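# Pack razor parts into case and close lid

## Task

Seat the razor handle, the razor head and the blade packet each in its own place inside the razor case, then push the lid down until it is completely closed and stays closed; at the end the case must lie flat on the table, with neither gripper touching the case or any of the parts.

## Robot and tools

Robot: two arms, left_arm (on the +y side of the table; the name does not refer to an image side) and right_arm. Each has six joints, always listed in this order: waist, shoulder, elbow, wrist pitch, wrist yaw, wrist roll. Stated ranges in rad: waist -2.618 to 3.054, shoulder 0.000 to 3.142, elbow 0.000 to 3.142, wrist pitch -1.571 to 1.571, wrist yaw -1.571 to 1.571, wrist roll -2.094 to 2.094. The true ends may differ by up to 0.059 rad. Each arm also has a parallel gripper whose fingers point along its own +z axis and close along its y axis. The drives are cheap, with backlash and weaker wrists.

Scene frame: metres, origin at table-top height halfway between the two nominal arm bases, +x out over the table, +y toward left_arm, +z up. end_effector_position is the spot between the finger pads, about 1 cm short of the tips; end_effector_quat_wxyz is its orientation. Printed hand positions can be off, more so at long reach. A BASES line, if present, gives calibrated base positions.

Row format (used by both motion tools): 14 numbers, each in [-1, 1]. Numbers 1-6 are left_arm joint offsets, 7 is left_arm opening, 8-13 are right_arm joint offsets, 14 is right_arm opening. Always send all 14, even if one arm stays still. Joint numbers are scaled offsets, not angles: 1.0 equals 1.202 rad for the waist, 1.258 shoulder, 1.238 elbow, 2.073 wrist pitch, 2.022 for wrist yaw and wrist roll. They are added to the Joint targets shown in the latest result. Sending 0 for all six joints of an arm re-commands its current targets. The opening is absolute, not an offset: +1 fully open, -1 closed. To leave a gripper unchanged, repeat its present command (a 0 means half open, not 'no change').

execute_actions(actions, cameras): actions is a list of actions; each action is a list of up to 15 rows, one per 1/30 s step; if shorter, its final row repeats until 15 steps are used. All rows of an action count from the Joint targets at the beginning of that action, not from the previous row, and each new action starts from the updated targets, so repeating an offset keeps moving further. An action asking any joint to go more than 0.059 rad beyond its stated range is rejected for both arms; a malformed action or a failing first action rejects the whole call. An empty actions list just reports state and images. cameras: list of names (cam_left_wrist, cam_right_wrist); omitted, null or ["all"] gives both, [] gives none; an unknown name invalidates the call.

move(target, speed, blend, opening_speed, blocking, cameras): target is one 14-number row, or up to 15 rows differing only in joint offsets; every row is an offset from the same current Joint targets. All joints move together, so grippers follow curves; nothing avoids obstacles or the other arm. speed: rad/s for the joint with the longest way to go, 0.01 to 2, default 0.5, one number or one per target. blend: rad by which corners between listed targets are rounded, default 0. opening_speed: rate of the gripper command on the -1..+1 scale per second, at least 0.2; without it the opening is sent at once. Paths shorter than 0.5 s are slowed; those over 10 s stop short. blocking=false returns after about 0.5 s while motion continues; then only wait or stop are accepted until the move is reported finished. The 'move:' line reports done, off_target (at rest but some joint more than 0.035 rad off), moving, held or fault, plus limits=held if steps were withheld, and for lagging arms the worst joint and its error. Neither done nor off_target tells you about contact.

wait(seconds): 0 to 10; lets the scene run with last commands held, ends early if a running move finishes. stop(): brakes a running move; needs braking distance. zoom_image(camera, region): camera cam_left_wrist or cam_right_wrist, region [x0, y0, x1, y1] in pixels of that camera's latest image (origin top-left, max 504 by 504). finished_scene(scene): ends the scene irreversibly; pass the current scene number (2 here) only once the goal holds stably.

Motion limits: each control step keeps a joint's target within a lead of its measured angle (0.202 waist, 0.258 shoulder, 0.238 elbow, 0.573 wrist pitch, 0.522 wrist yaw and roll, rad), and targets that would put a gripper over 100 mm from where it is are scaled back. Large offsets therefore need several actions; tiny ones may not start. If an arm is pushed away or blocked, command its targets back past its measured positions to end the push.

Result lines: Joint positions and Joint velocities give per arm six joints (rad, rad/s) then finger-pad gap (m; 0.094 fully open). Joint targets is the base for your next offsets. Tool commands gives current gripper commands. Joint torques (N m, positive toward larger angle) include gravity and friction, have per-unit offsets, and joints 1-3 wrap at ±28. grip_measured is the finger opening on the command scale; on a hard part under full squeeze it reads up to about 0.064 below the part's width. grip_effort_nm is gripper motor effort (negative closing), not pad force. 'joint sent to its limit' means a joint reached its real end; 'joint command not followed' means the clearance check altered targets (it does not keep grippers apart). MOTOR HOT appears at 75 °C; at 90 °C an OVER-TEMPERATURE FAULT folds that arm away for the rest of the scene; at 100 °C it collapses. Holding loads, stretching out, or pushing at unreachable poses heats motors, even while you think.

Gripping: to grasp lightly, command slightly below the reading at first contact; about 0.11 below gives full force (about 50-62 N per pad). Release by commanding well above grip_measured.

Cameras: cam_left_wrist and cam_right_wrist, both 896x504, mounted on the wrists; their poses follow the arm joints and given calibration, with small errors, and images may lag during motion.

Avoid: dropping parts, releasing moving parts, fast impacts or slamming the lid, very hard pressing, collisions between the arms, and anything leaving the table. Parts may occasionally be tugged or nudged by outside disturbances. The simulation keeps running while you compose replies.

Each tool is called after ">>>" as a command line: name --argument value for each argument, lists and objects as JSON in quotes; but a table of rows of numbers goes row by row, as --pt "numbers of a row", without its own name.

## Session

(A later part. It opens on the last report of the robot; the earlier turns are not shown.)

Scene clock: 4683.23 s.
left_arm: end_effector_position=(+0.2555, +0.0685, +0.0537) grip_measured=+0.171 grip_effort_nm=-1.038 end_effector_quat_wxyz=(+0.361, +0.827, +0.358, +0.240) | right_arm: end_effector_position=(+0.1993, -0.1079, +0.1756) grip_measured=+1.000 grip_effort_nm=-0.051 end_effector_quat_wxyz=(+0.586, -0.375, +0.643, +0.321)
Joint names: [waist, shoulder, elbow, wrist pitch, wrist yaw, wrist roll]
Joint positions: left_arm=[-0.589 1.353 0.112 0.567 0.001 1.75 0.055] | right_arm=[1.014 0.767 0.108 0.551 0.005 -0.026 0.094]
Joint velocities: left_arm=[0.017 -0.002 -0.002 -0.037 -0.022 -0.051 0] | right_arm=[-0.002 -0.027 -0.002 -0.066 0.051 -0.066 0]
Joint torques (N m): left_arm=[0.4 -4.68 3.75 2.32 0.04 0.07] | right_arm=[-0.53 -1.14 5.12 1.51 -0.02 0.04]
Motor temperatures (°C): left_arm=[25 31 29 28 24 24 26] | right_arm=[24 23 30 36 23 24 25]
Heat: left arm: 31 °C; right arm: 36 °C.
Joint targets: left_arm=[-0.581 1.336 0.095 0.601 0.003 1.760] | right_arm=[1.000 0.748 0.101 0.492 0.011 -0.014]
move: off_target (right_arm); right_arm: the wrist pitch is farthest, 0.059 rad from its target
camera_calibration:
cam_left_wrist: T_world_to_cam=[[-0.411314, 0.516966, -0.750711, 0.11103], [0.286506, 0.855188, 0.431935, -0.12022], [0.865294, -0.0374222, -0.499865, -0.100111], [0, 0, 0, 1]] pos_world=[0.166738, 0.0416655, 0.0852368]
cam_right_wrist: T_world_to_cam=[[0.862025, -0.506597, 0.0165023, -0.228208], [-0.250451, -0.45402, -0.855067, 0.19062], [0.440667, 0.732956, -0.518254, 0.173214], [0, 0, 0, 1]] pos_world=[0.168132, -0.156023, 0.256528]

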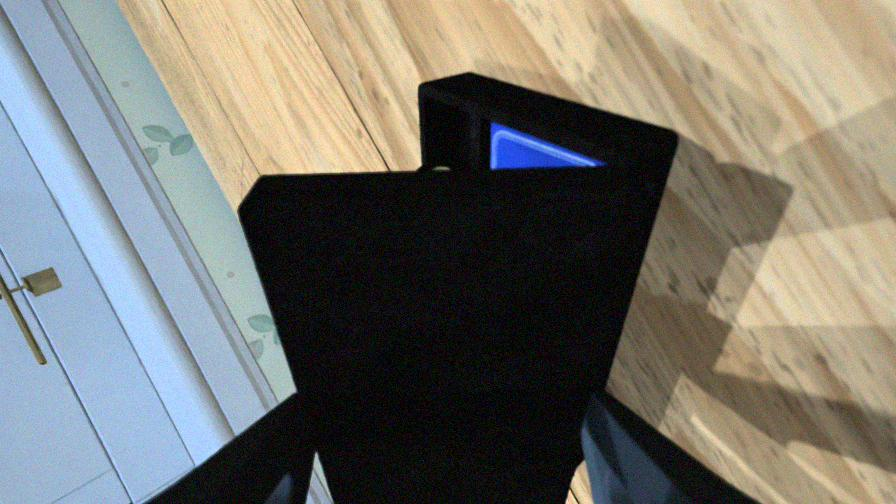

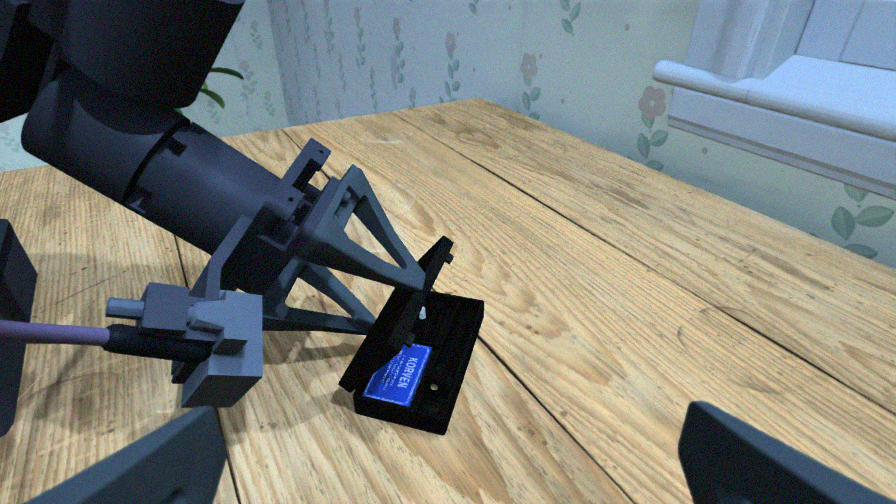

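>>> move --target '[0,0,0,0,0,0,0.1,-0.25,0.6,0.9,-0.58,0,0,-1]' --speed 0.8

Scene clock: 4725.37 s.
left_arm: end_effector_position=(+0.2555, +0.0685, +0.0537) grip_measured=+0.171 grip_effort_nm=-1.028 end_effector_quat_wxyz=(+0.361, +0.827, +0.358, +0.240) | right_arm: end_effector_position=(+0.3338, -0.1182, +0.1527) grip_measured=-0.986 grip_effort_nm=-0.750 end_effector_quat_wxyz=(+0.267, -0.344, +0.895, +0.094)
Joint names: [waist, shoulder, elbow, wrist pitch, wrist yaw, wrist roll]
Joint positions: left_arm=[-0.589 1.353 0.112 0.567 0.001 1.75 0.055] | right_arm=[0.697 1.499 1.165 -0.664 0.005 -0.02 0.001]
Joint velocities: left_arm=[0.007 0.007 0.002 -0.051 -0.037 -0.022 -0.001] | right_arm=[-0.012 -0.007 0.002 -0.066 -0.022 -0.037 -0.001]
Joint torques (N m): left_arm=[0.46 -4.66 3.77 2.3 0.06 0.07] | right_arm=[-0.34 -5.18 10.24 0.95 -0.02 0.05]
Motor temperatures (°C): left_arm=[25 30 29 34 24 24 26] | right_arm=[24 23 30 35 23 24 25]
Heat: left arm: 34 °C; right arm: 35 °C.
Joint targets: left_arm=[-0.581 1.336 0.095 0.601 0.003 1.760] | right_arm=[0.699 1.502 1.215 -0.710 0.011 -0.014]
move: off_target (right_arm); right_arm: the elbow is farthest, 0.050 rad from its target
camera_calibration:
cam_left_wrist: T_world_to_cam=[[-0.411314, 0.516966, -0.750711, 0.11103], [0.286506, 0.855188, 0.431935, -0.12022], [0.865294, -0.0374222, -0.499865, -0.100111], [0, 0, 0, 1]] pos_world=[0.166738, 0.0416655, 0.0852368]
cam_right_wrist: T_world_to_cam=[[0.664862, -0.746963, 0.00223453, -0.309387], [-0.739838, -0.658926, -0.135856, 0.229291], [0.102952, 0.0886725, -0.990726, 0.218359], [0, 0, 0, 1]] pos_world=[0.352857, -0.0993774, 0.248176]

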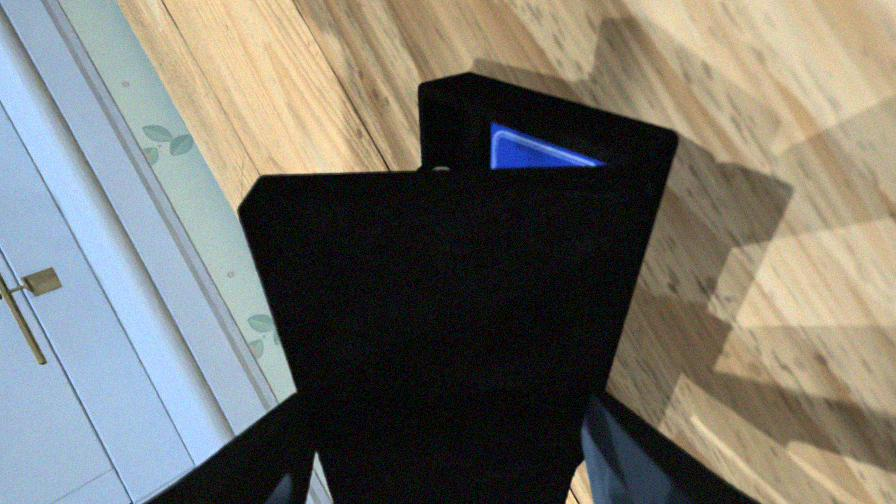

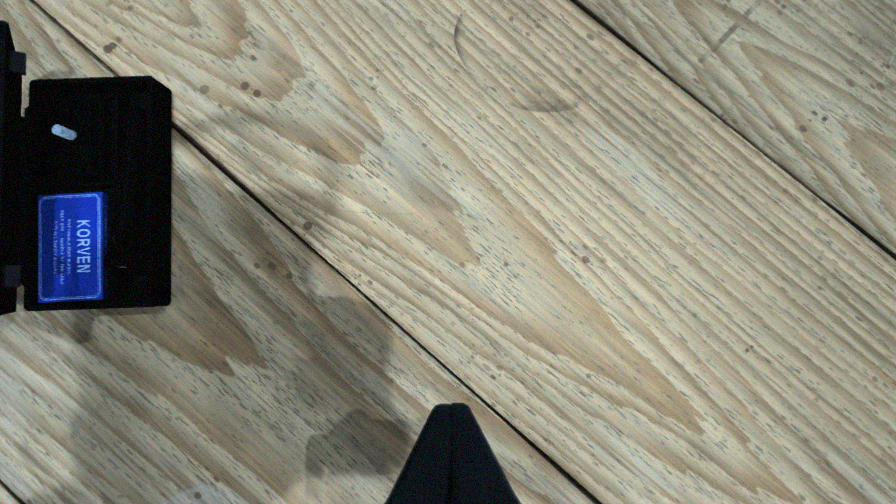

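>>> zoom_image --camera "cam_right_wrist" --region '[0, 60, 260, 320]'

Scaled by 1.938 from the camera's 896x504 image, which has a finer 1280x720 frame.

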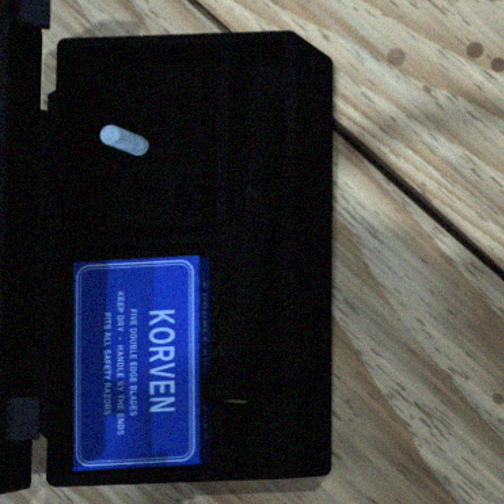

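>>> move --target '[0,0,0,0,0,0,0.1,0.0,0.656,0.836,-0.378,0,0,-1]' --speed 0.7

>>> move --target '[0,0,0,0,0,0,0.1,0.19,0.0,0.0,0,0,0,-1]' --speed 0.4

>>> zoom_image --camera "cam_right_wrist" --region '[0, 60, 440, 440]'

Scene clock: 4750.27 s.
left_arm: end_effector_position=(+0.2555, +0.0685, +0.0537) grip_measured=+0.171 grip_effort_nm=-1.033 end_effector_quat_wxyz=(+0.361, +0.827, +0.358, +0.240) | right_arm: end_effector_position=(+0.3785, -0.0793, +0.0978) grip_measured=-0.986 grip_effort_nm=-0.745 end_effector_quat_wxyz=(-0.007, -0.360, +0.933, -0.005)
Joint names: [waist, shoulder, elbow, wrist pitch, wrist yaw, wrist roll]
Joint positions: left_arm=[-0.589 1.353 0.112 0.567 0.001 1.75 0.055] | right_arm=[0.697 2.321 2.205 -1.471 0.005 -0.02 0.001]
Joint velocities: left_arm=[-0.022 -0.012 0.012 -0.066 -0.081 -0.022 0] | right_arm=[0.002 -0.017 -0.007 0.007 -0.081 -0.007 0]
Joint torques (N m): left_arm=[0.44 -4.78 3.73 2.32 0.04 0.09] | right_arm=[-0.38 -10.96 8.8 0.12 -0.02 0.06]
Motor temperatures (°C): left_arm=[25 30 29 35 24 24 26] | right_arm=[24 25 33 32 23 24 26]
Heat: left arm: 35 °C; right arm: 33 °C.
Joint targets: left_arm=[-0.581 1.336 0.095 0.601 0.003 1.760] | right_arm=[0.699 2.328 2.250 -1.494 0.011 -0.014]
move: off_target (right_arm); right_arm: the elbow is farthest, 0.045 rad from its target
camera_calibration:
cam_left_wrist: T_world_to_cam=[[-0.411314, 0.516966, -0.750711, 0.11103], [0.286506, 0.855188, 0.431935, -0.12022], [0.865294, -0.0374222, -0.499865, -0.100111], [0, 0, 0, 1]] pos_world=[0.166738, 0.0416655, 0.0852368]
cam_right_wrist: T_world_to_cam=[[0.664326, -0.747429, -0.00457538, -0.30912], [-0.670807, -0.598901, 0.43742, 0.203191], [-0.329681, -0.28752, -0.899246, 0.280861], [0, 0, 0, 1]] pos_world=[0.434253, -0.0286005, 0.162269]

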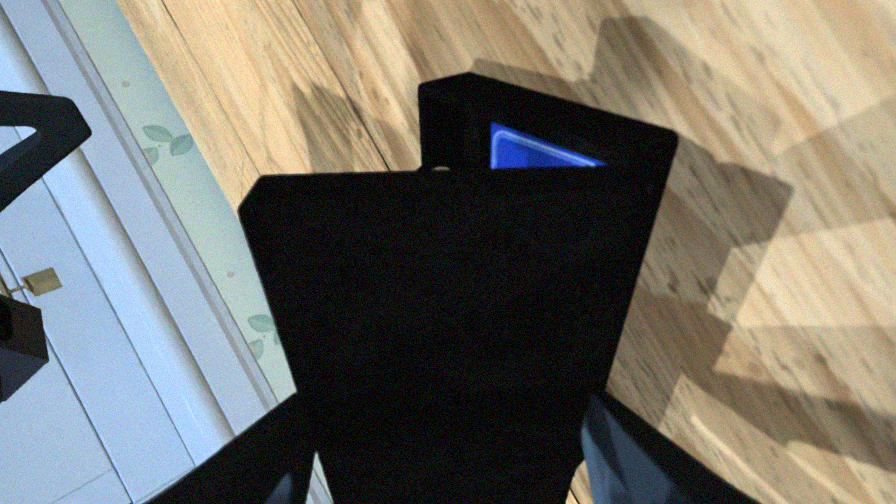

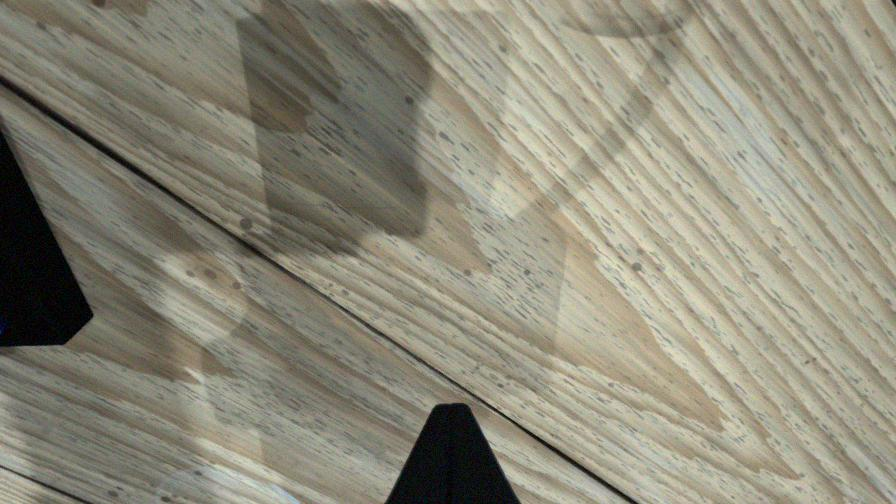

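Scene clock: 4751.23 s.
left_arm: end_effector_position=(+0.2555, +0.0685, +0.0537) grip_measured=+0.171 grip_effort_nm=-1.038 end_effector_quat_wxyz=(+0.361, +0.827, +0.358, +0.240) | right_arm: end_effector_position=(+0.2991, -0.0075, +0.0978) grip_measured=-0.986 grip_effort_nm=-0.745 end_effector_quat_wxyz=(-0.005, -0.473, +0.881, -0.008)
Joint names: [waist, shoulder, elbow, wrist pitch, wrist yaw, wrist roll]
Joint positions: left_arm=[-0.589 1.353 0.112 0.567 0.001 1.75 0.055] | right_arm=[0.939 2.321 2.205 -1.471 0.009 -0.028 0.001]
Joint velocities: left_arm=[0.012 -0.002 -0.022 -0.007 0.037 -0.037 -0.001] | right_arm=[-0.027 -0.002 -0.012 0.022 -0.081 -0.007 -0.001]
Joint torques (N m): left_arm=[0.5 -4.7 3.74 2.31 0.07 0.04] | right_arm=[-0.64 -10.93 8.81 0.16 0 0.05]
Motor temperatures (°C): left_arm=[25 30 29 35 24 24 26] | right_arm=[24 25 33 32 23 24 26]
Heat: left arm: 35 °C; right arm: 33 °C.
Joint targets: left_arm=[-0.581 1.336 0.095 0.601 0.003 1.760] | right_arm=[0.928 2.328 2.250 -1.494 0.011 -0.014]
move: off_target (right_arm); right_arm: the elbow is farthest, 0.045 rad from its target
camera_calibration:
cam_left_wrist: T_world_to_cam=[[-0.411314, 0.516966, -0.750711, 0.11103], [0.286506, 0.855188, 0.431935, -0.12022], [0.865294, -0.0374222, -0.499865, -0.100111], [0, 0, 0, 1]] pos_world=[0.166738, 0.0416655, 0.0852368]
cam_right_wrist: T_world_to_cam=[[0.828661, -0.55975, -0.0000978602, -0.25089], [-0.503293, -0.745158, 0.437533, 0.141647], [-0.244982, -0.362517, -0.899202, 0.2494], [0, 0, 0, 1]] pos_world=[0.340292, 0.0555252, 0.162262]

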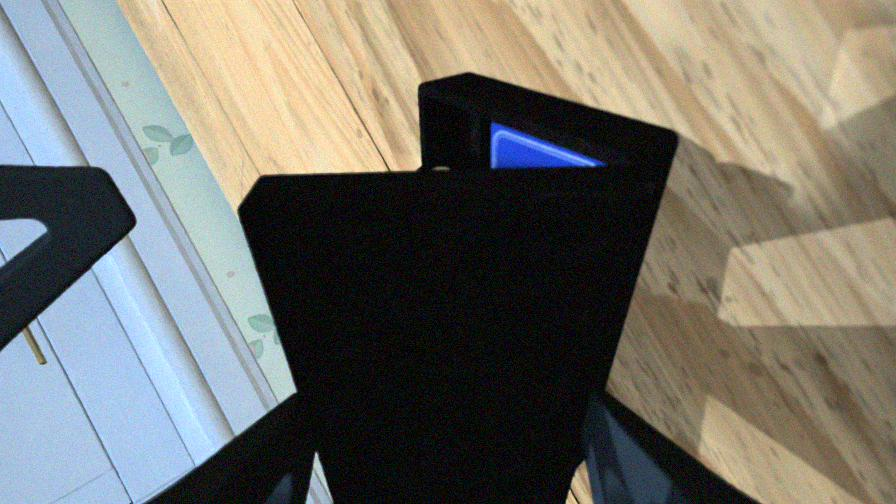

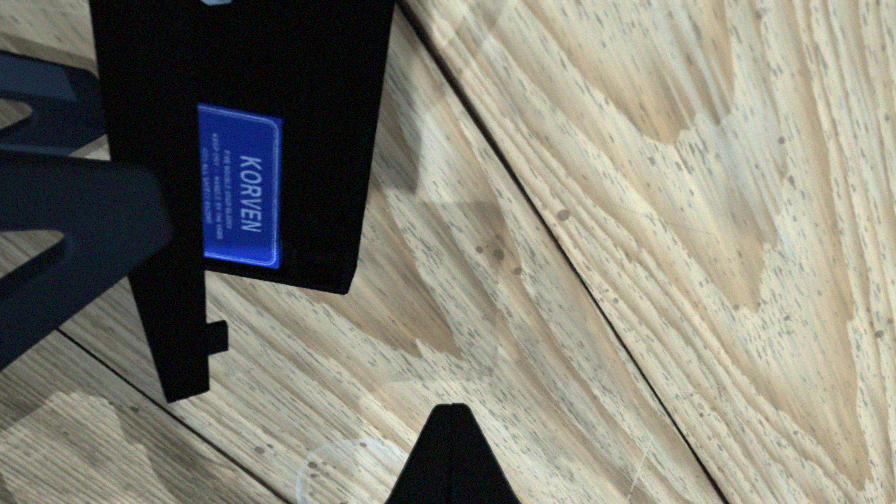

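Scaled by 1.145 from the camera's 896x504 image, which has a finer 1280x720 frame.

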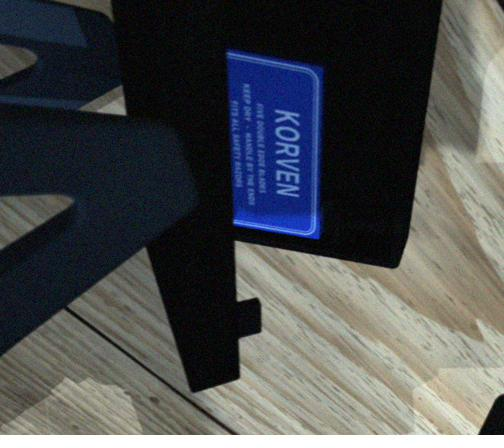

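>>> move --target '[0,0,0,0,0,0,0.1,0.0,0.049,-0.073,0.074,0,0,-1]' --speed 0.3

Scene clock: 4759.73 s.
left_arm: end_effector_position=(+0.2555, +0.0685, +0.0537) grip_measured=+0.171 grip_effort_nm=-1.033 end_effector_quat_wxyz=(+0.361, +0.827, +0.358, +0.240) | right_arm: end_effector_position=(+0.3058, +0.0018, +0.0613) grip_measured=-0.986 grip_effort_nm=-0.745 end_effector_quat_wxyz=(-0.009, -0.473, +0.881, -0.008)
Joint names: [waist, shoulder, elbow, wrist pitch, wrist yaw, wrist roll]
Joint positions: left_arm=[-0.589 1.353 0.112 0.567 0.001 1.75 0.055] | right_arm=[0.938 2.382 2.167 -1.379 0.006 -0.028 0.001]
Joint velocities: left_arm=[0.002 -0.002 0.007 -0.022 -0.022 0.007 0.001] | right_arm=[-0.027 -0.007 -0.007 0.007 0.007 -0.051 0.001]
Joint torques (N m): left_arm=[0.59 -4.66 3.7 2.32 0.05 0.07] | right_arm=[-0.64 -11.38 4.15 0.77 -0.03 0.05]
Motor temperatures (°C): left_arm=[25 30 29 36 24 24 26] | right_arm=[24 26 32 32 23 24 26]
Heat: left arm: 36 °C; right arm: 32 °C.
Joint targets: left_arm=[-0.581 1.336 0.095 0.601 0.003 1.760] | right_arm=[0.928 2.389 2.159 -1.340 0.011 -0.014]
move: off_target (right_arm); right_arm: the wrist pitch is farthest, 0.038 rad from its target
camera_calibration:
cam_left_wrist: T_world_to_cam=[[-0.411314, 0.516966, -0.750711, 0.11103], [0.286506, 0.855188, 0.431935, -0.12022], [0.865294, -0.0374222, -0.499865, -0.100111], [0, 0, 0, 1]] pos_world=[0.166738, 0.0416655, 0.0852368]
cam_right_wrist: T_world_to_cam=[[0.827756, -0.561079, -0.00330717, -0.250786], [-0.501426, -0.74237, 0.444362, 0.166897], [-0.251777, -0.366165, -0.895841, 0.223527], [0, 0, 0, 1]] pos_world=[0.347556, 0.0650367, 0.125253]

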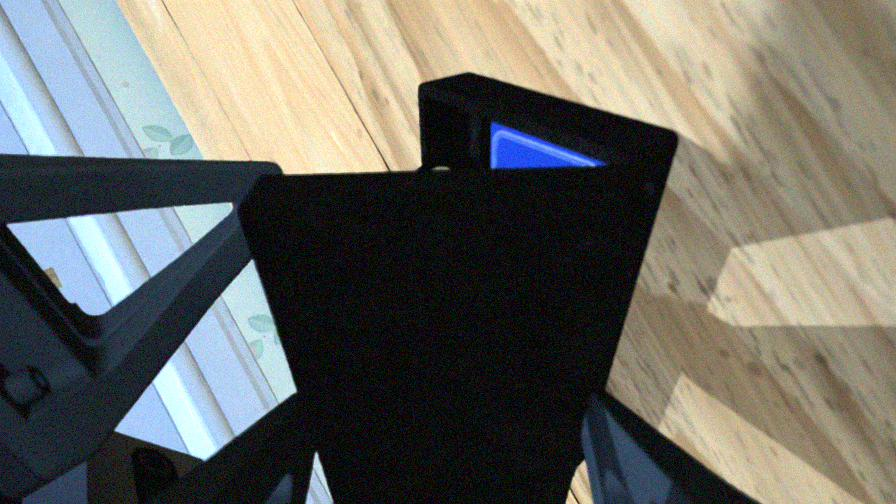

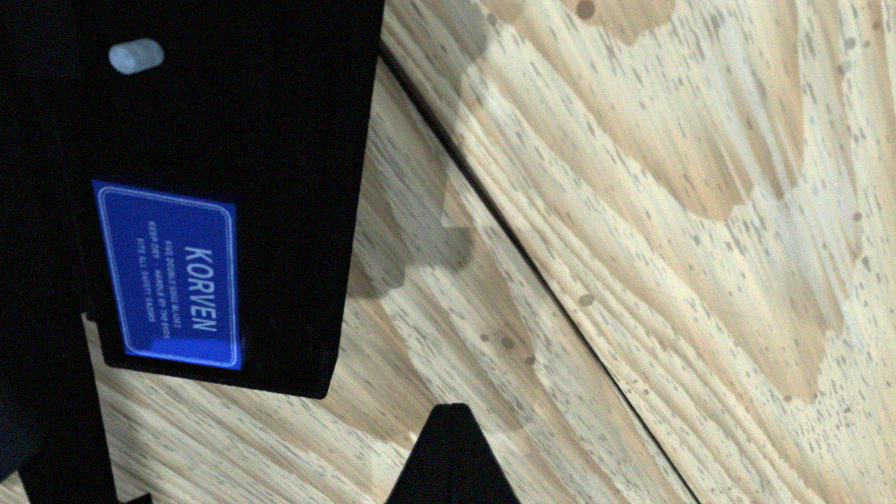

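>>> move --target '[0,0,0,0,0,0,0.1,0.0,0.087,0.158,-0.042,0,0,-1]' --speed 0.3

>>> zoom_image --camera "cam_right_wrist" --region '[0, 0, 480, 480]'

Scene clock: 4770.90 s.
left_arm: end_effector_position=(+0.2555, +0.0685, +0.0537) grip_measured=+0.171 grip_effort_nm=-1.033 end_effector_quat_wxyz=(+0.361, +0.827, +0.358, +0.240) | right_arm: end_effector_position=(+0.3180, +0.0190, +0.0514) grip_measured=-0.986 grip_effort_nm=-0.740 end_effector_quat_wxyz=(-0.002, -0.473, +0.881, -0.004)
Joint names: [waist, shoulder, elbow, wrist pitch, wrist yaw, wrist roll]
Joint positions: left_arm=[-0.589 1.353 0.112 0.567 0.001 1.75 0.055] | right_arm=[0.938 2.484 2.309 -1.403 0.006 -0.028 0.001]
Joint velocities: left_arm=[-0.002 0.012 -0.012 -0.007 -0.022 -0.081 -0.001] | right_arm=[-0.017 -0.022 -0.007 -0.081 0.022 -0.007 -0.001]
Joint torques (N m): left_arm=[0.4 -4.57 3.71 2.32 0.04 0.06] | right_arm=[-0.68 -11.34 8.92 0.15 -0.03 0.05]
Motor temperatures (°C): left_arm=[25 30 29 36 24 24 26] | right_arm=[24 27 31 31 23 24 26]
Heat: left arm: 36 °C; right arm: 31 °C.
Joint targets: left_arm=[-0.581 1.336 0.095 0.601 0.003 1.760] | right_arm=[0.928 2.499 2.355 -1.427 0.011 -0.014]
move: off_target (right_arm); right_arm: the elbow is farthest, 0.045 rad from its target
camera_calibration:
cam_left_wrist: T_world_to_cam=[[-0.411314, 0.516966, -0.750711, 0.11103], [0.286506, 0.855188, 0.431935, -0.12022], [0.865294, -0.0374222, -0.499865, -0.100111], [0, 0, 0, 1]] pos_world=[0.166738, 0.0416655, 0.0852368]
cam_right_wrist: T_world_to_cam=[[0.827786, -0.561035, -0.00299392, -0.251237], [-0.505674, -0.748393, 0.429186, 0.192455], [-0.243029, -0.353761, -0.903211, 0.221383], [0, 0, 0, 1]] pos_world=[0.359093, 0.0813963, 0.116604]

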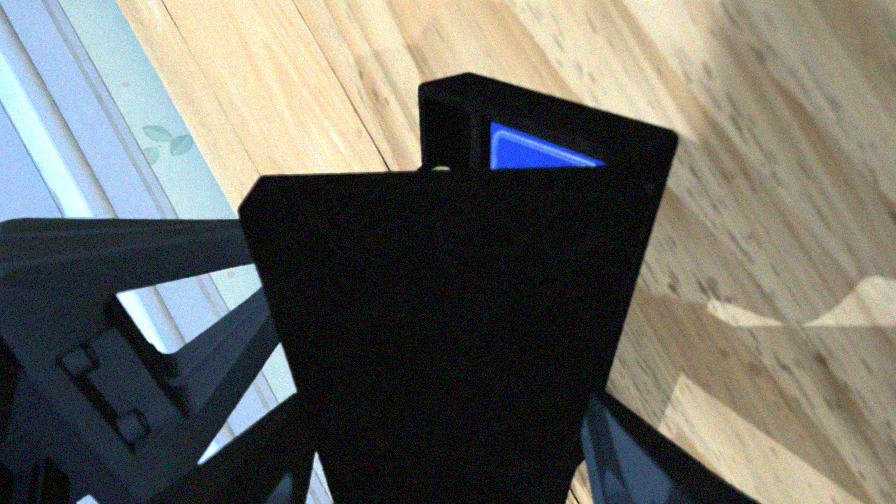

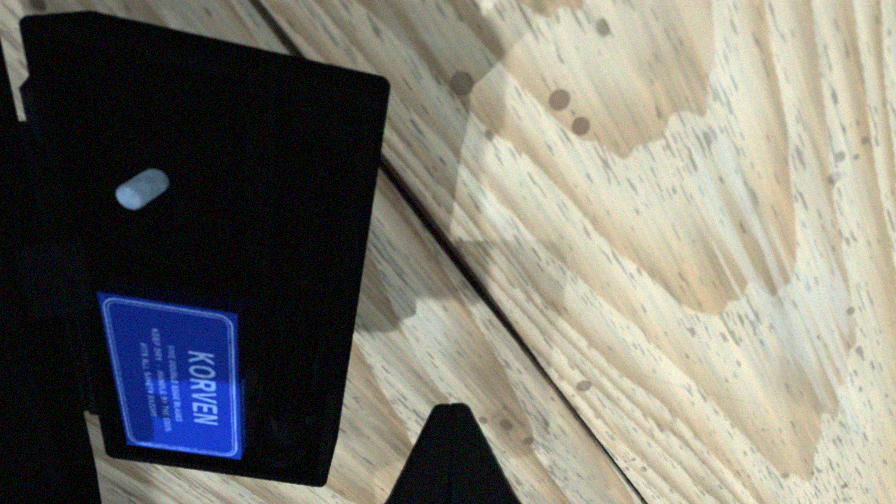

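Scaled by 1.050 from the camera's 896x504 image, which has a finer 1280x720 frame.

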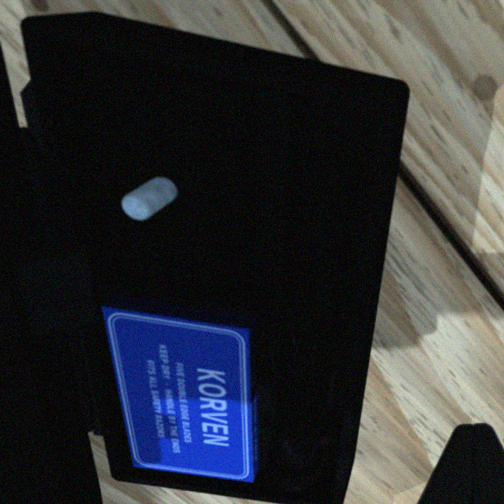

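>>> move --target '[0,0,0,0,0,0,0.1,0.08,0,0,0,0,0,-1]' --speed 0.2

Scene clock: 4777.67 s.
left_arm: end_effector_position=(+0.2551, +0.0703, +0.0529) grip_measured=+0.170 grip_effort_nm=-1.033 end_effector_quat_wxyz=(+0.360, +0.826, +0.361, +0.240) | right_arm: end_effector_position=(+0.2918, +0.0366, +0.0522) grip_measured=-0.986 grip_effort_nm=-0.745 end_effector_quat_wxyz=(+0.003, -0.498, +0.867, -0.011)
Joint names: [waist, shoulder, elbow, wrist pitch, wrist yaw, wrist roll]
Joint positions: left_arm=[-0.584 1.352 0.108 0.569 0.001 1.748 0.055] | right_arm=[1.01 2.484 2.312 -1.405 0.023 -0.014 0.001]
Joint velocities: left_arm=[-0.012 0.012 0.007 0.037 0.037 0.007 0] | right_arm=[0.012 -0.012 0.002 0.007 0.007 -0.051 0]
Joint torques (N m): left_arm=[0.4 -4.62 4.15 2.32 0.04 0.08] | right_arm=[0.68 -10.85 8.59 0.14 -0.04 0.03]
Motor temperatures (°C): left_arm=[25 30 28 36 24 24 26] | right_arm=[24 27 32 31 23 24 26]
Heat: left arm: 36 °C; right arm: 32 °C.
Joint targets: left_arm=[-0.581 1.336 0.095 0.601 0.003 1.760] | right_arm=[1.024 2.499 2.355 -1.427 0.011 -0.014]
move: off_target (right_arm); right_arm: the elbow is farthest, 0.043 rad from its target
camera_calibration:
cam_left_wrist: T_world_to_cam=[[-0.415637, 0.514533, -0.750001, 0.110571], [0.282584, 0.856847, 0.431231, -0.120415], [0.864518, -0.0327024, -0.501536, -0.10018], [0, 0, 0, 1]] pos_world=[0.166592, 0.0430084, 0.0846115]
cam_right_wrist: T_world_to_cam=[[0.859033, -0.511728, 0.0139808, -0.231529], [-0.467722, -0.773473, 0.427756, 0.181971], [-0.208081, -0.373996, -0.903786, 0.212561], [0, 0, 0, 1]] pos_world=[0.328233, 0.101766, 0.117507]

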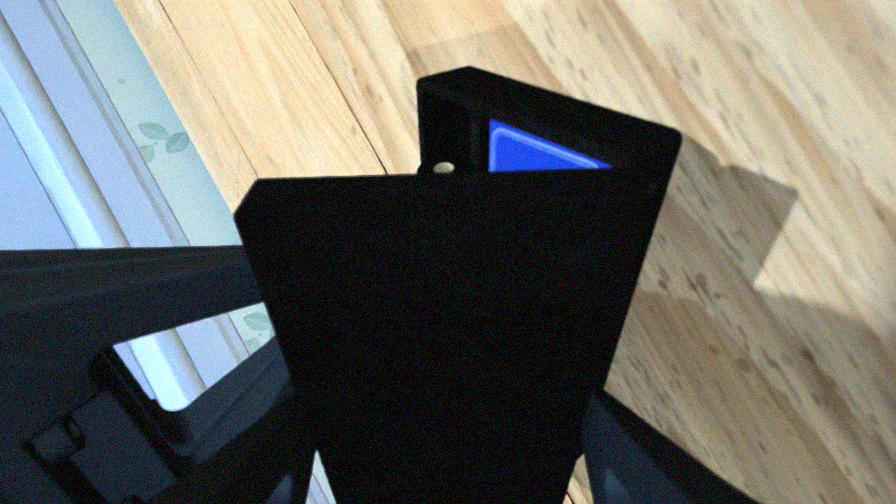

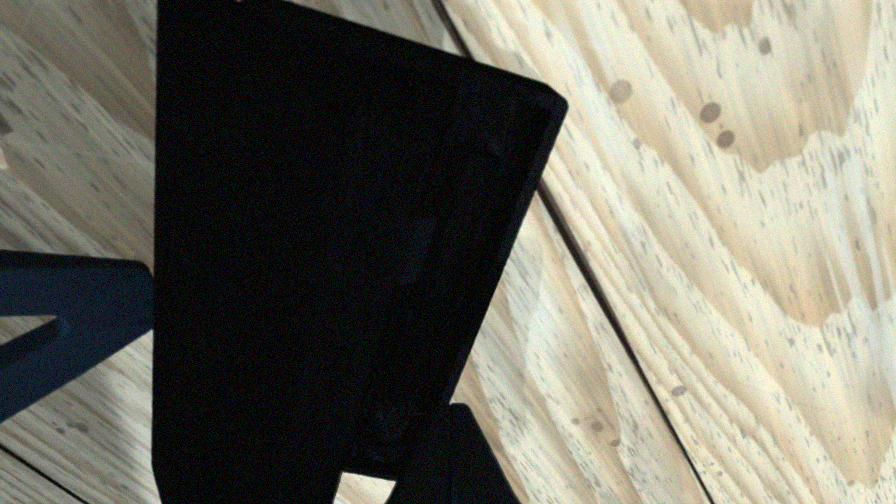

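>>> zoom_image --camera "cam_right_wrist" --region '[150, 50, 600, 500]'

Scaled by 1.120 from the camera's 896x504 image, which has a finer 1280x720 frame.

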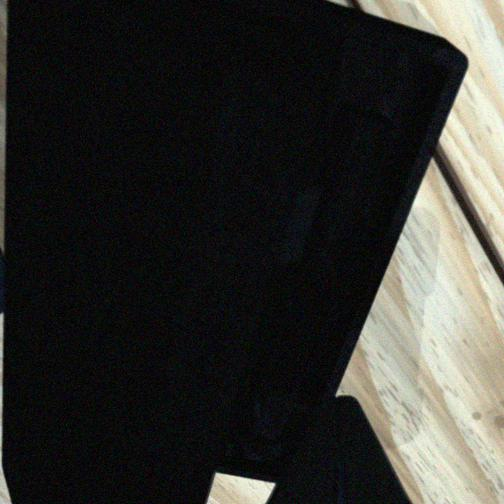

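>>> move --pt "0 0 0 0 0 0 0.1 -0.05 0 0 0 0 0 -1" --pt "0 0 0 0 0 0 0.1 -0.05 0.029 0.141 -0.035 0 0 -1" --speed 0.3

>>> move --target '[0,0,0,0,0,0,0.1,0.055,0,0,0,0,0,-1]' --speed 0.2

>>> zoom_image --camera "cam_right_wrist" --region '[150, 0, 650, 500]'

Scene clock: 4798.70 s.
left_arm: end_effector_position=(+0.2551, +0.0703, +0.0529) grip_measured=+0.170 grip_effort_nm=-1.033 end_effector_quat_wxyz=(+0.360, +0.826, +0.361, +0.240) | right_arm: end_effector_position=(+0.3217, +0.0392, +0.0804) grip_measured=-0.986 grip_effort_nm=-0.740 end_effector_quat_wxyz=(+0.032, -0.475, +0.879, +0.011)
Joint names: [waist, shoulder, elbow, wrist pitch, wrist yaw, wrist roll]
Joint positions: left_arm=[-0.584 1.352 0.108 0.569 0.001 1.748 0.055] | right_arm=[0.956 2.517 2.486 -1.472 0.009 -0.016 0.001]
Joint velocities: left_arm=[0.002 0.002 -0.012 0.066 -0.037 0.007 -0.001] | right_arm=[0.012 -0.007 0.007 0.022 -0.037 -0.007 0]
Joint torques (N m): left_arm=[0.42 -4.7 4.15 2.31 0.04 0.1] | right_arm=[0.2 -11.07 8.69 0.3 -0.07 0.02]
Motor temperatures (°C): left_arm=[25 29 28 37 24 24 26] | right_arm=[24 28 31 30 23 24 26]
Heat: left arm: 37 °C; right arm: 31 °C.
Joint targets: left_arm=[-0.581 1.336 0.095 0.601 0.003 1.760] | right_arm=[0.964 2.535 2.530 -1.500 0.011 -0.014]
move: off_target (right_arm); right_arm: the elbow is farthest, 0.044 rad from its target
camera_calibration:
cam_left_wrist: T_world_to_cam=[[-0.415637, 0.514533, -0.750001, 0.110571], [0.282584, 0.856847, 0.431231, -0.120415], [0.864518, -0.0327024, -0.501536, -0.10018], [0, 0, 0, 1]] pos_world=[0.166592, 0.0430084, 0.0846115]
cam_right_wrist: T_world_to_cam=[[0.831213, -0.555954, 0.000623959, -0.244481], [-0.518537, -0.774865, 0.361529, 0.2076], [-0.20051, -0.300831, -0.932361, 0.242224], [0, 0, 0, 1]] pos_world=[0.359433, 0.0978103, 0.150939]

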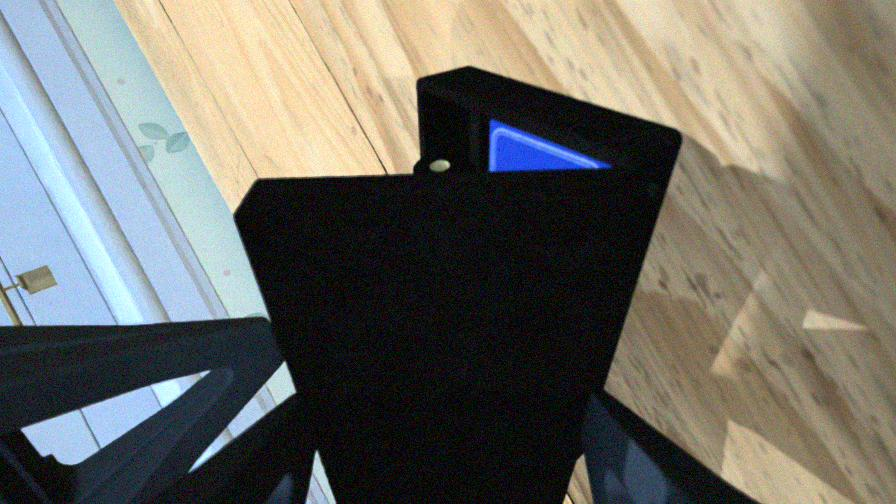

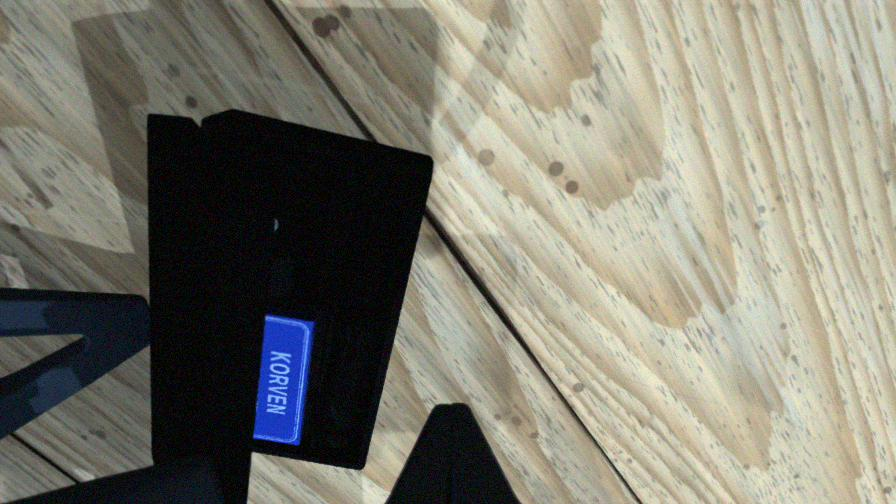

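Scene clock: 4799.70 s.
left_arm: end_effector_position=(+0.2550, +0.0701, +0.0529) grip_measured=+0.170 grip_effort_nm=-1.033 end_effector_quat_wxyz=(+0.360, +0.826, +0.361, +0.240) | right_arm: end_effector_position=(+0.2927, +0.0570, +0.0804) grip_measured=-0.986 grip_effort_nm=-0.735 end_effector_quat_wxyz=(+0.032, -0.505, +0.863, +0.009)
Joint names: [waist, shoulder, elbow, wrist pitch, wrist yaw, wrist roll]
Joint positions: left_arm=[-0.584 1.352 0.108 0.569 0.002 1.748 0.055] | right_arm=[1.027 2.517 2.486 -1.474 0.016 -0.014 0.001]
Joint velocities: left_arm=[-0.012 -0.017 0.012 0.007 0.051 -0.037 0] | right_arm=[0.002 0.002 -0.007 0.022 0.007 0.007 0]
Joint torques (N m): left_arm=[0.55 -4.63 4.11 2.29 0.02 0.09] | right_arm=[0.36 -11.25 8.73 0.28 -0.09 0.03]
Motor temperatures (°C): left_arm=[25 29 28 37 24 24 26] | right_arm=[24 28 31 30 23 24 27]
Heat: left arm: 37 °C; right arm: 31 °C.
Joint targets: left_arm=[-0.581 1.336 0.095 0.601 0.003 1.760] | right_arm=[1.030 2.535 2.530 -1.500 0.011 -0.014]
move: off_target (right_arm); right_arm: the elbow is farthest, 0.044 rad from its target
camera_calibration:
cam_left_wrist: T_world_to_cam=[[-0.415409, 0.514425, -0.750202, 0.110589], [0.283832, 0.856856, 0.430393, -0.120451], [0.864219, -0.0341427, -0.501956, -0.0998603], [0, 0, 0, 1]] pos_world=[0.166428, 0.0429099, 0.0846795]
cam_right_wrist: T_world_to_cam=[[0.867364, -0.49763, 0.00663694, -0.224911], [-0.465792, -0.807029, 0.362963, 0.192682], [-0.175265, -0.317912, -0.93178, 0.235308], [0, 0, 0, 1]] pos_world=[0.32607, 0.118385, 0.150811]

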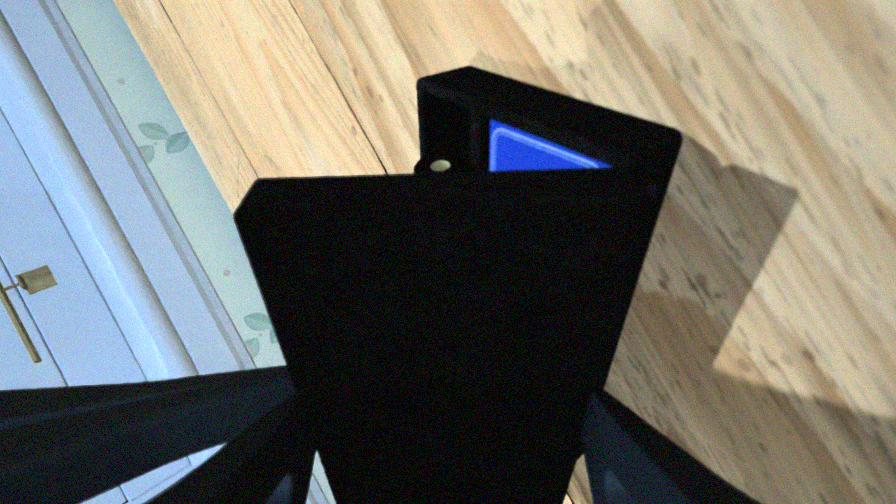

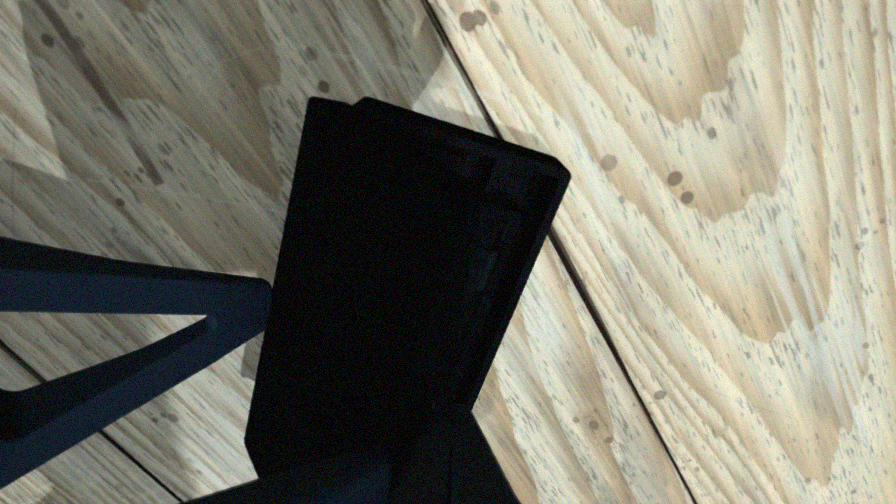

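Scaled by 1.008 from the camera's 896x504 image, which has a finer 1280x720 frame.

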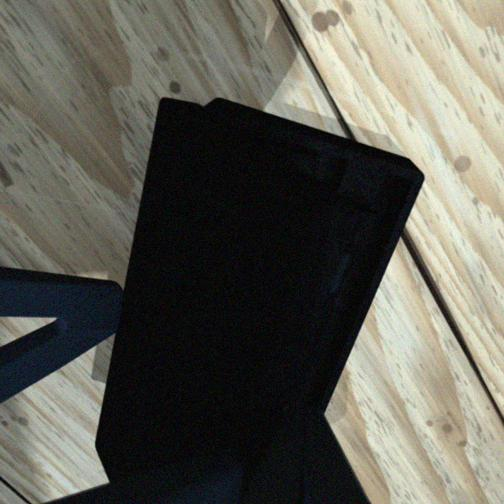

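>>> move --target '[0,0,0,0,0,0,0.1,0,0.022,0,0,0,0,-1]' --speed 0.2 --cameras '[]'

>>> move --target '[0,0,0,0,0,0,0.1,0.035,0,0,0,0,0,-1]' --speed 0.2

Scene clock: 4807.20 s.
left_arm: end_effector_position=(+0.2550, +0.0701, +0.0529) grip_measured=+0.170 grip_effort_nm=-1.038 end_effector_quat_wxyz=(+0.360, +0.826, +0.361, +0.240) | right_arm: end_effector_position=(+0.2960, +0.0528, +0.0651) grip_measured=-0.986 grip_effort_nm=-0.740 end_effector_quat_wxyz=(+0.019, -0.502, +0.865, -0.002)
Joint names: [waist, shoulder, elbow, wrist pitch, wrist yaw, wrist roll]
Joint positions: left_arm=[-0.584 1.352 0.108 0.569 0.002 1.748 0.055] | right_arm=[1.019 2.55 2.486 -1.475 0.022 -0.014 0.001]
Joint velocities: left_arm=[-0.012 0.012 -0.017 -0.007 -0.022 -0.081 -0.001] | right_arm=[-0.012 -0.007 -0.007 0.037 0.051 -0.022 -0.001]
Joint torques (N m): left_arm=[0.43 -4.57 4.19 2.3 0.01 0.07] | right_arm=[0.34 -11.64 8.73 0.22 -0.11 0.03]
Motor temperatures (°C): left_arm=[25 29 28 37 24 24 26] | right_arm=[24 28 31 29 23 24 27]
Heat: left arm: 37 °C; right arm: 31 °C.
Joint targets: left_arm=[-0.581 1.336 0.095 0.601 0.003 1.760] | right_arm=[1.030 2.563 2.530 -1.500 0.011 -0.014]
move: off_target (right_arm); right_arm: the elbow is farthest, 0.044 rad from its target
No camera images: "cameras" was empty.

Scene clock: 4807.97 s.
left_arm: end_effector_position=(+0.2552, +0.0705, +0.0529) grip_measured=+0.169 grip_effort_nm=-1.038 end_effector_quat_wxyz=(+0.361, +0.825, +0.363, +0.239) | right_arm: end_effector_position=(+0.2941, +0.0546, +0.0664) grip_measured=-0.986 grip_effort_nm=-0.735 end_effector_quat_wxyz=(+0.025, -0.506, +0.862, -0.009)
Joint names: [waist, shoulder, elbow, wrist pitch, wrist yaw, wrist roll]
Joint positions: left_arm=[-0.583 1.352 0.108 0.569 0.002 1.744 0.055] | right_arm=[1.031 2.55 2.49 -1.477 0.042 -0.013 0.001]
Joint velocities: left_arm=[-0.007 -0.002 -0.007 0.051 -0.007 0.081 0] | right_arm=[0.012 0.007 -0.002 0.037 -0.037 0.037 -0.001]
Joint torques (N m): left_arm=[0.58 -4.59 4.05 2.31 0.02 0.13] | right_arm=[2.88 -11.89 8.23 0.27 -0.28 0.02]
Motor temperatures (°C): left_arm=[25 29 28 37 24 24 26] | right_arm=[24 28 31 29 23 24 27]
Heat: left arm: 37 °C; right arm: 31 °C.
Joint targets: left_arm=[-0.581 1.336 0.095 0.601 0.003 1.760] | right_arm=[1.072 2.563 2.530 -1.500 0.011 -0.014]
move: off_target (right_arm); right_arm: the waist is farthest, 0.041 rad from its target
camera_calibration:
cam_left_wrist: T_world_to_cam=[[-0.419126, 0.510316, -0.75094, 0.111771], [0.28088, 0.859397, 0.427251, -0.120102], [0.863389, -0.0318516, -0.503533, -0.0999209], [0, 0, 0, 1]] pos_world=[0.166851, 0.042994, 0.0849339]
cam_right_wrist: T_world_to_cam=[[0.8681, -0.495324, 0.0325026, -0.229235], [-0.467093, -0.792952, 0.391216, 0.194221], [-0.168006, -0.354797, -0.919725, 0.220768], [0, 0, 0, 1]] pos_world=[0.326809, 0.11879, 0.134514]

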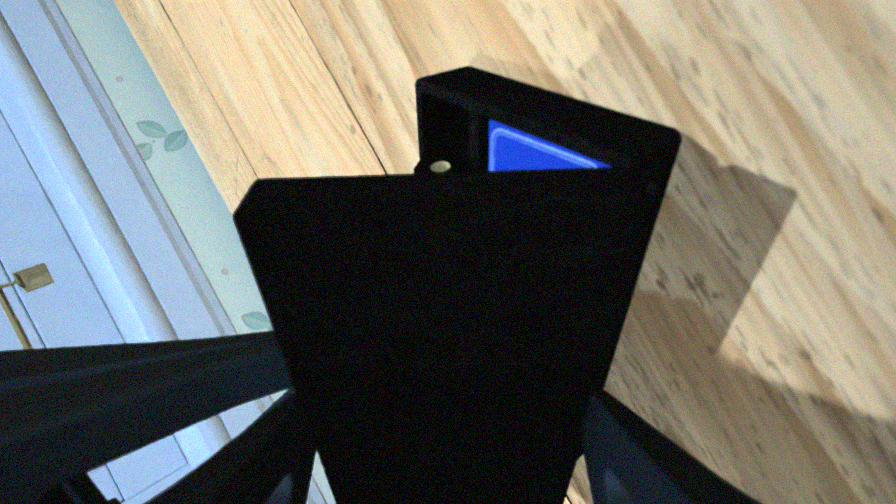

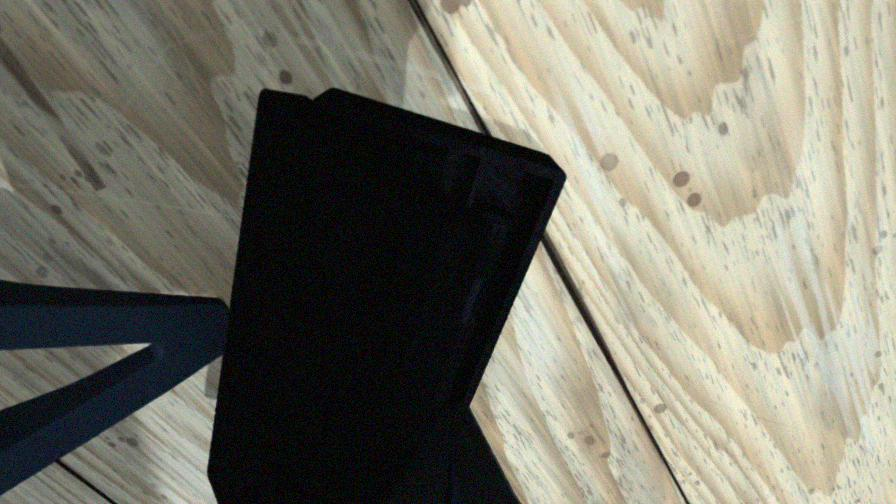

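>>> move --target '[0,0,0,0,0,0,0.5,0,0,0,0,0,0,-1]' --opening_speed 0.5

Scene clock: 4813.27 s.
left_arm: end_effector_position=(+0.2517, +0.0744, +0.0484) grip_measured=+0.498 grip_effort_nm=0.100 end_effector_quat_wxyz=(+0.351, +0.831, +0.356, +0.243) | right_arm: end_effector_position=(+0.2875, +0.0585, +0.0679) grip_measured=-0.986 grip_effort_nm=-0.735 end_effector_quat_wxyz=(+0.025, -0.517, +0.855, -0.007)
Joint names: [waist, shoulder, elbow, wrist pitch, wrist yaw, wrist roll]
Joint positions: left_arm=[-0.583 1.352 0.094 0.569 -0.005 1.768 0.07] | right_arm=[1.045 2.55 2.497 -1.482 0.037 -0.025 0.001]
Joint velocities: left_arm=[-0.007 -0.002 0.002 -0.037 -0.022 -0.022 0] | right_arm=[-0.007 0.007 -0.007 0.037 -0.081 0.007 0.001]
Joint torques (N m): left_arm=[0.4 -4.49 5.14 2.31 0.03 0.01] | right_arm=[1.65 -11.82 7.71 0.32 -0.26 0.02]
Motor temperatures (°C): left_arm=[25 29 28 37 24 24 26] | right_arm=[24 29 31 29 23 24 27]
Heat: left arm: 37 °C; right arm: 31 °C.
Joint targets: left_arm=[-0.581 1.336 0.095 0.601 0.003 1.760] | right_arm=[1.072 2.563 2.530 -1.500 0.011 -0.014]
move: done
camera_calibration:
cam_left_wrist: T_world_to_cam=[[-0.413285, 0.534801, -0.73701, 0.100925], [0.288484, 0.844572, 0.451082, -0.122487], [0.863697, -0.0261902, -0.503331, -0.0994841], [0, 0, 0, 1]] pos_world=[0.162971, 0.0468691, 0.0795613]
cam_right_wrist: T_world_to_cam=[[0.880885, -0.47248, 0.0283487, -0.226356], [-0.444911, -0.806069, 0.390266, 0.188125], [-0.161542, -0.356392, -0.920266, 0.220708], [0, 0, 0, 1]] pos_world=[0.318746, 0.123351, 0.136108]

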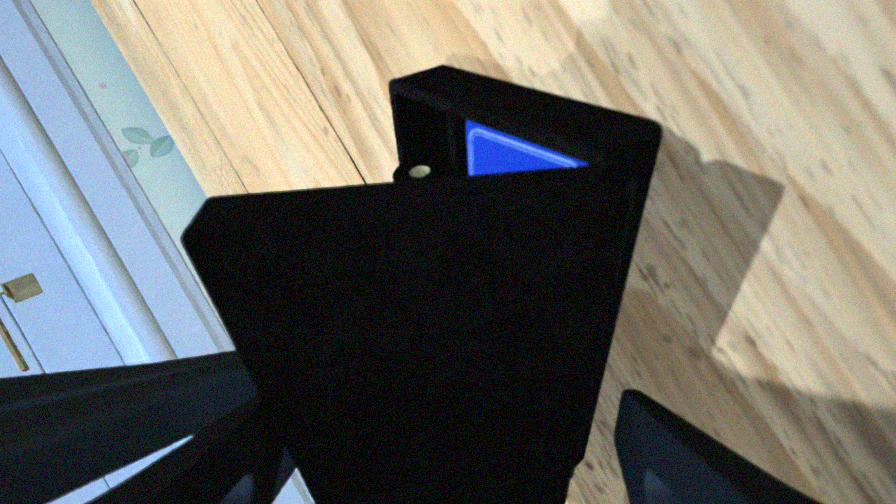

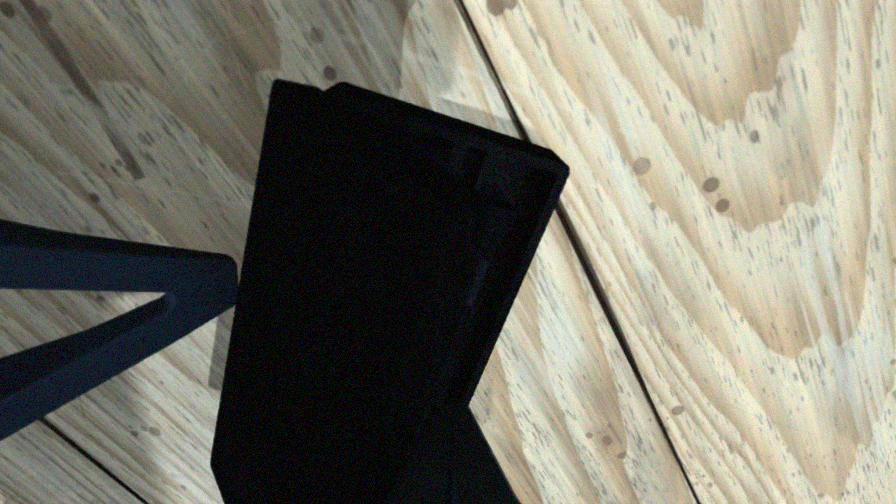

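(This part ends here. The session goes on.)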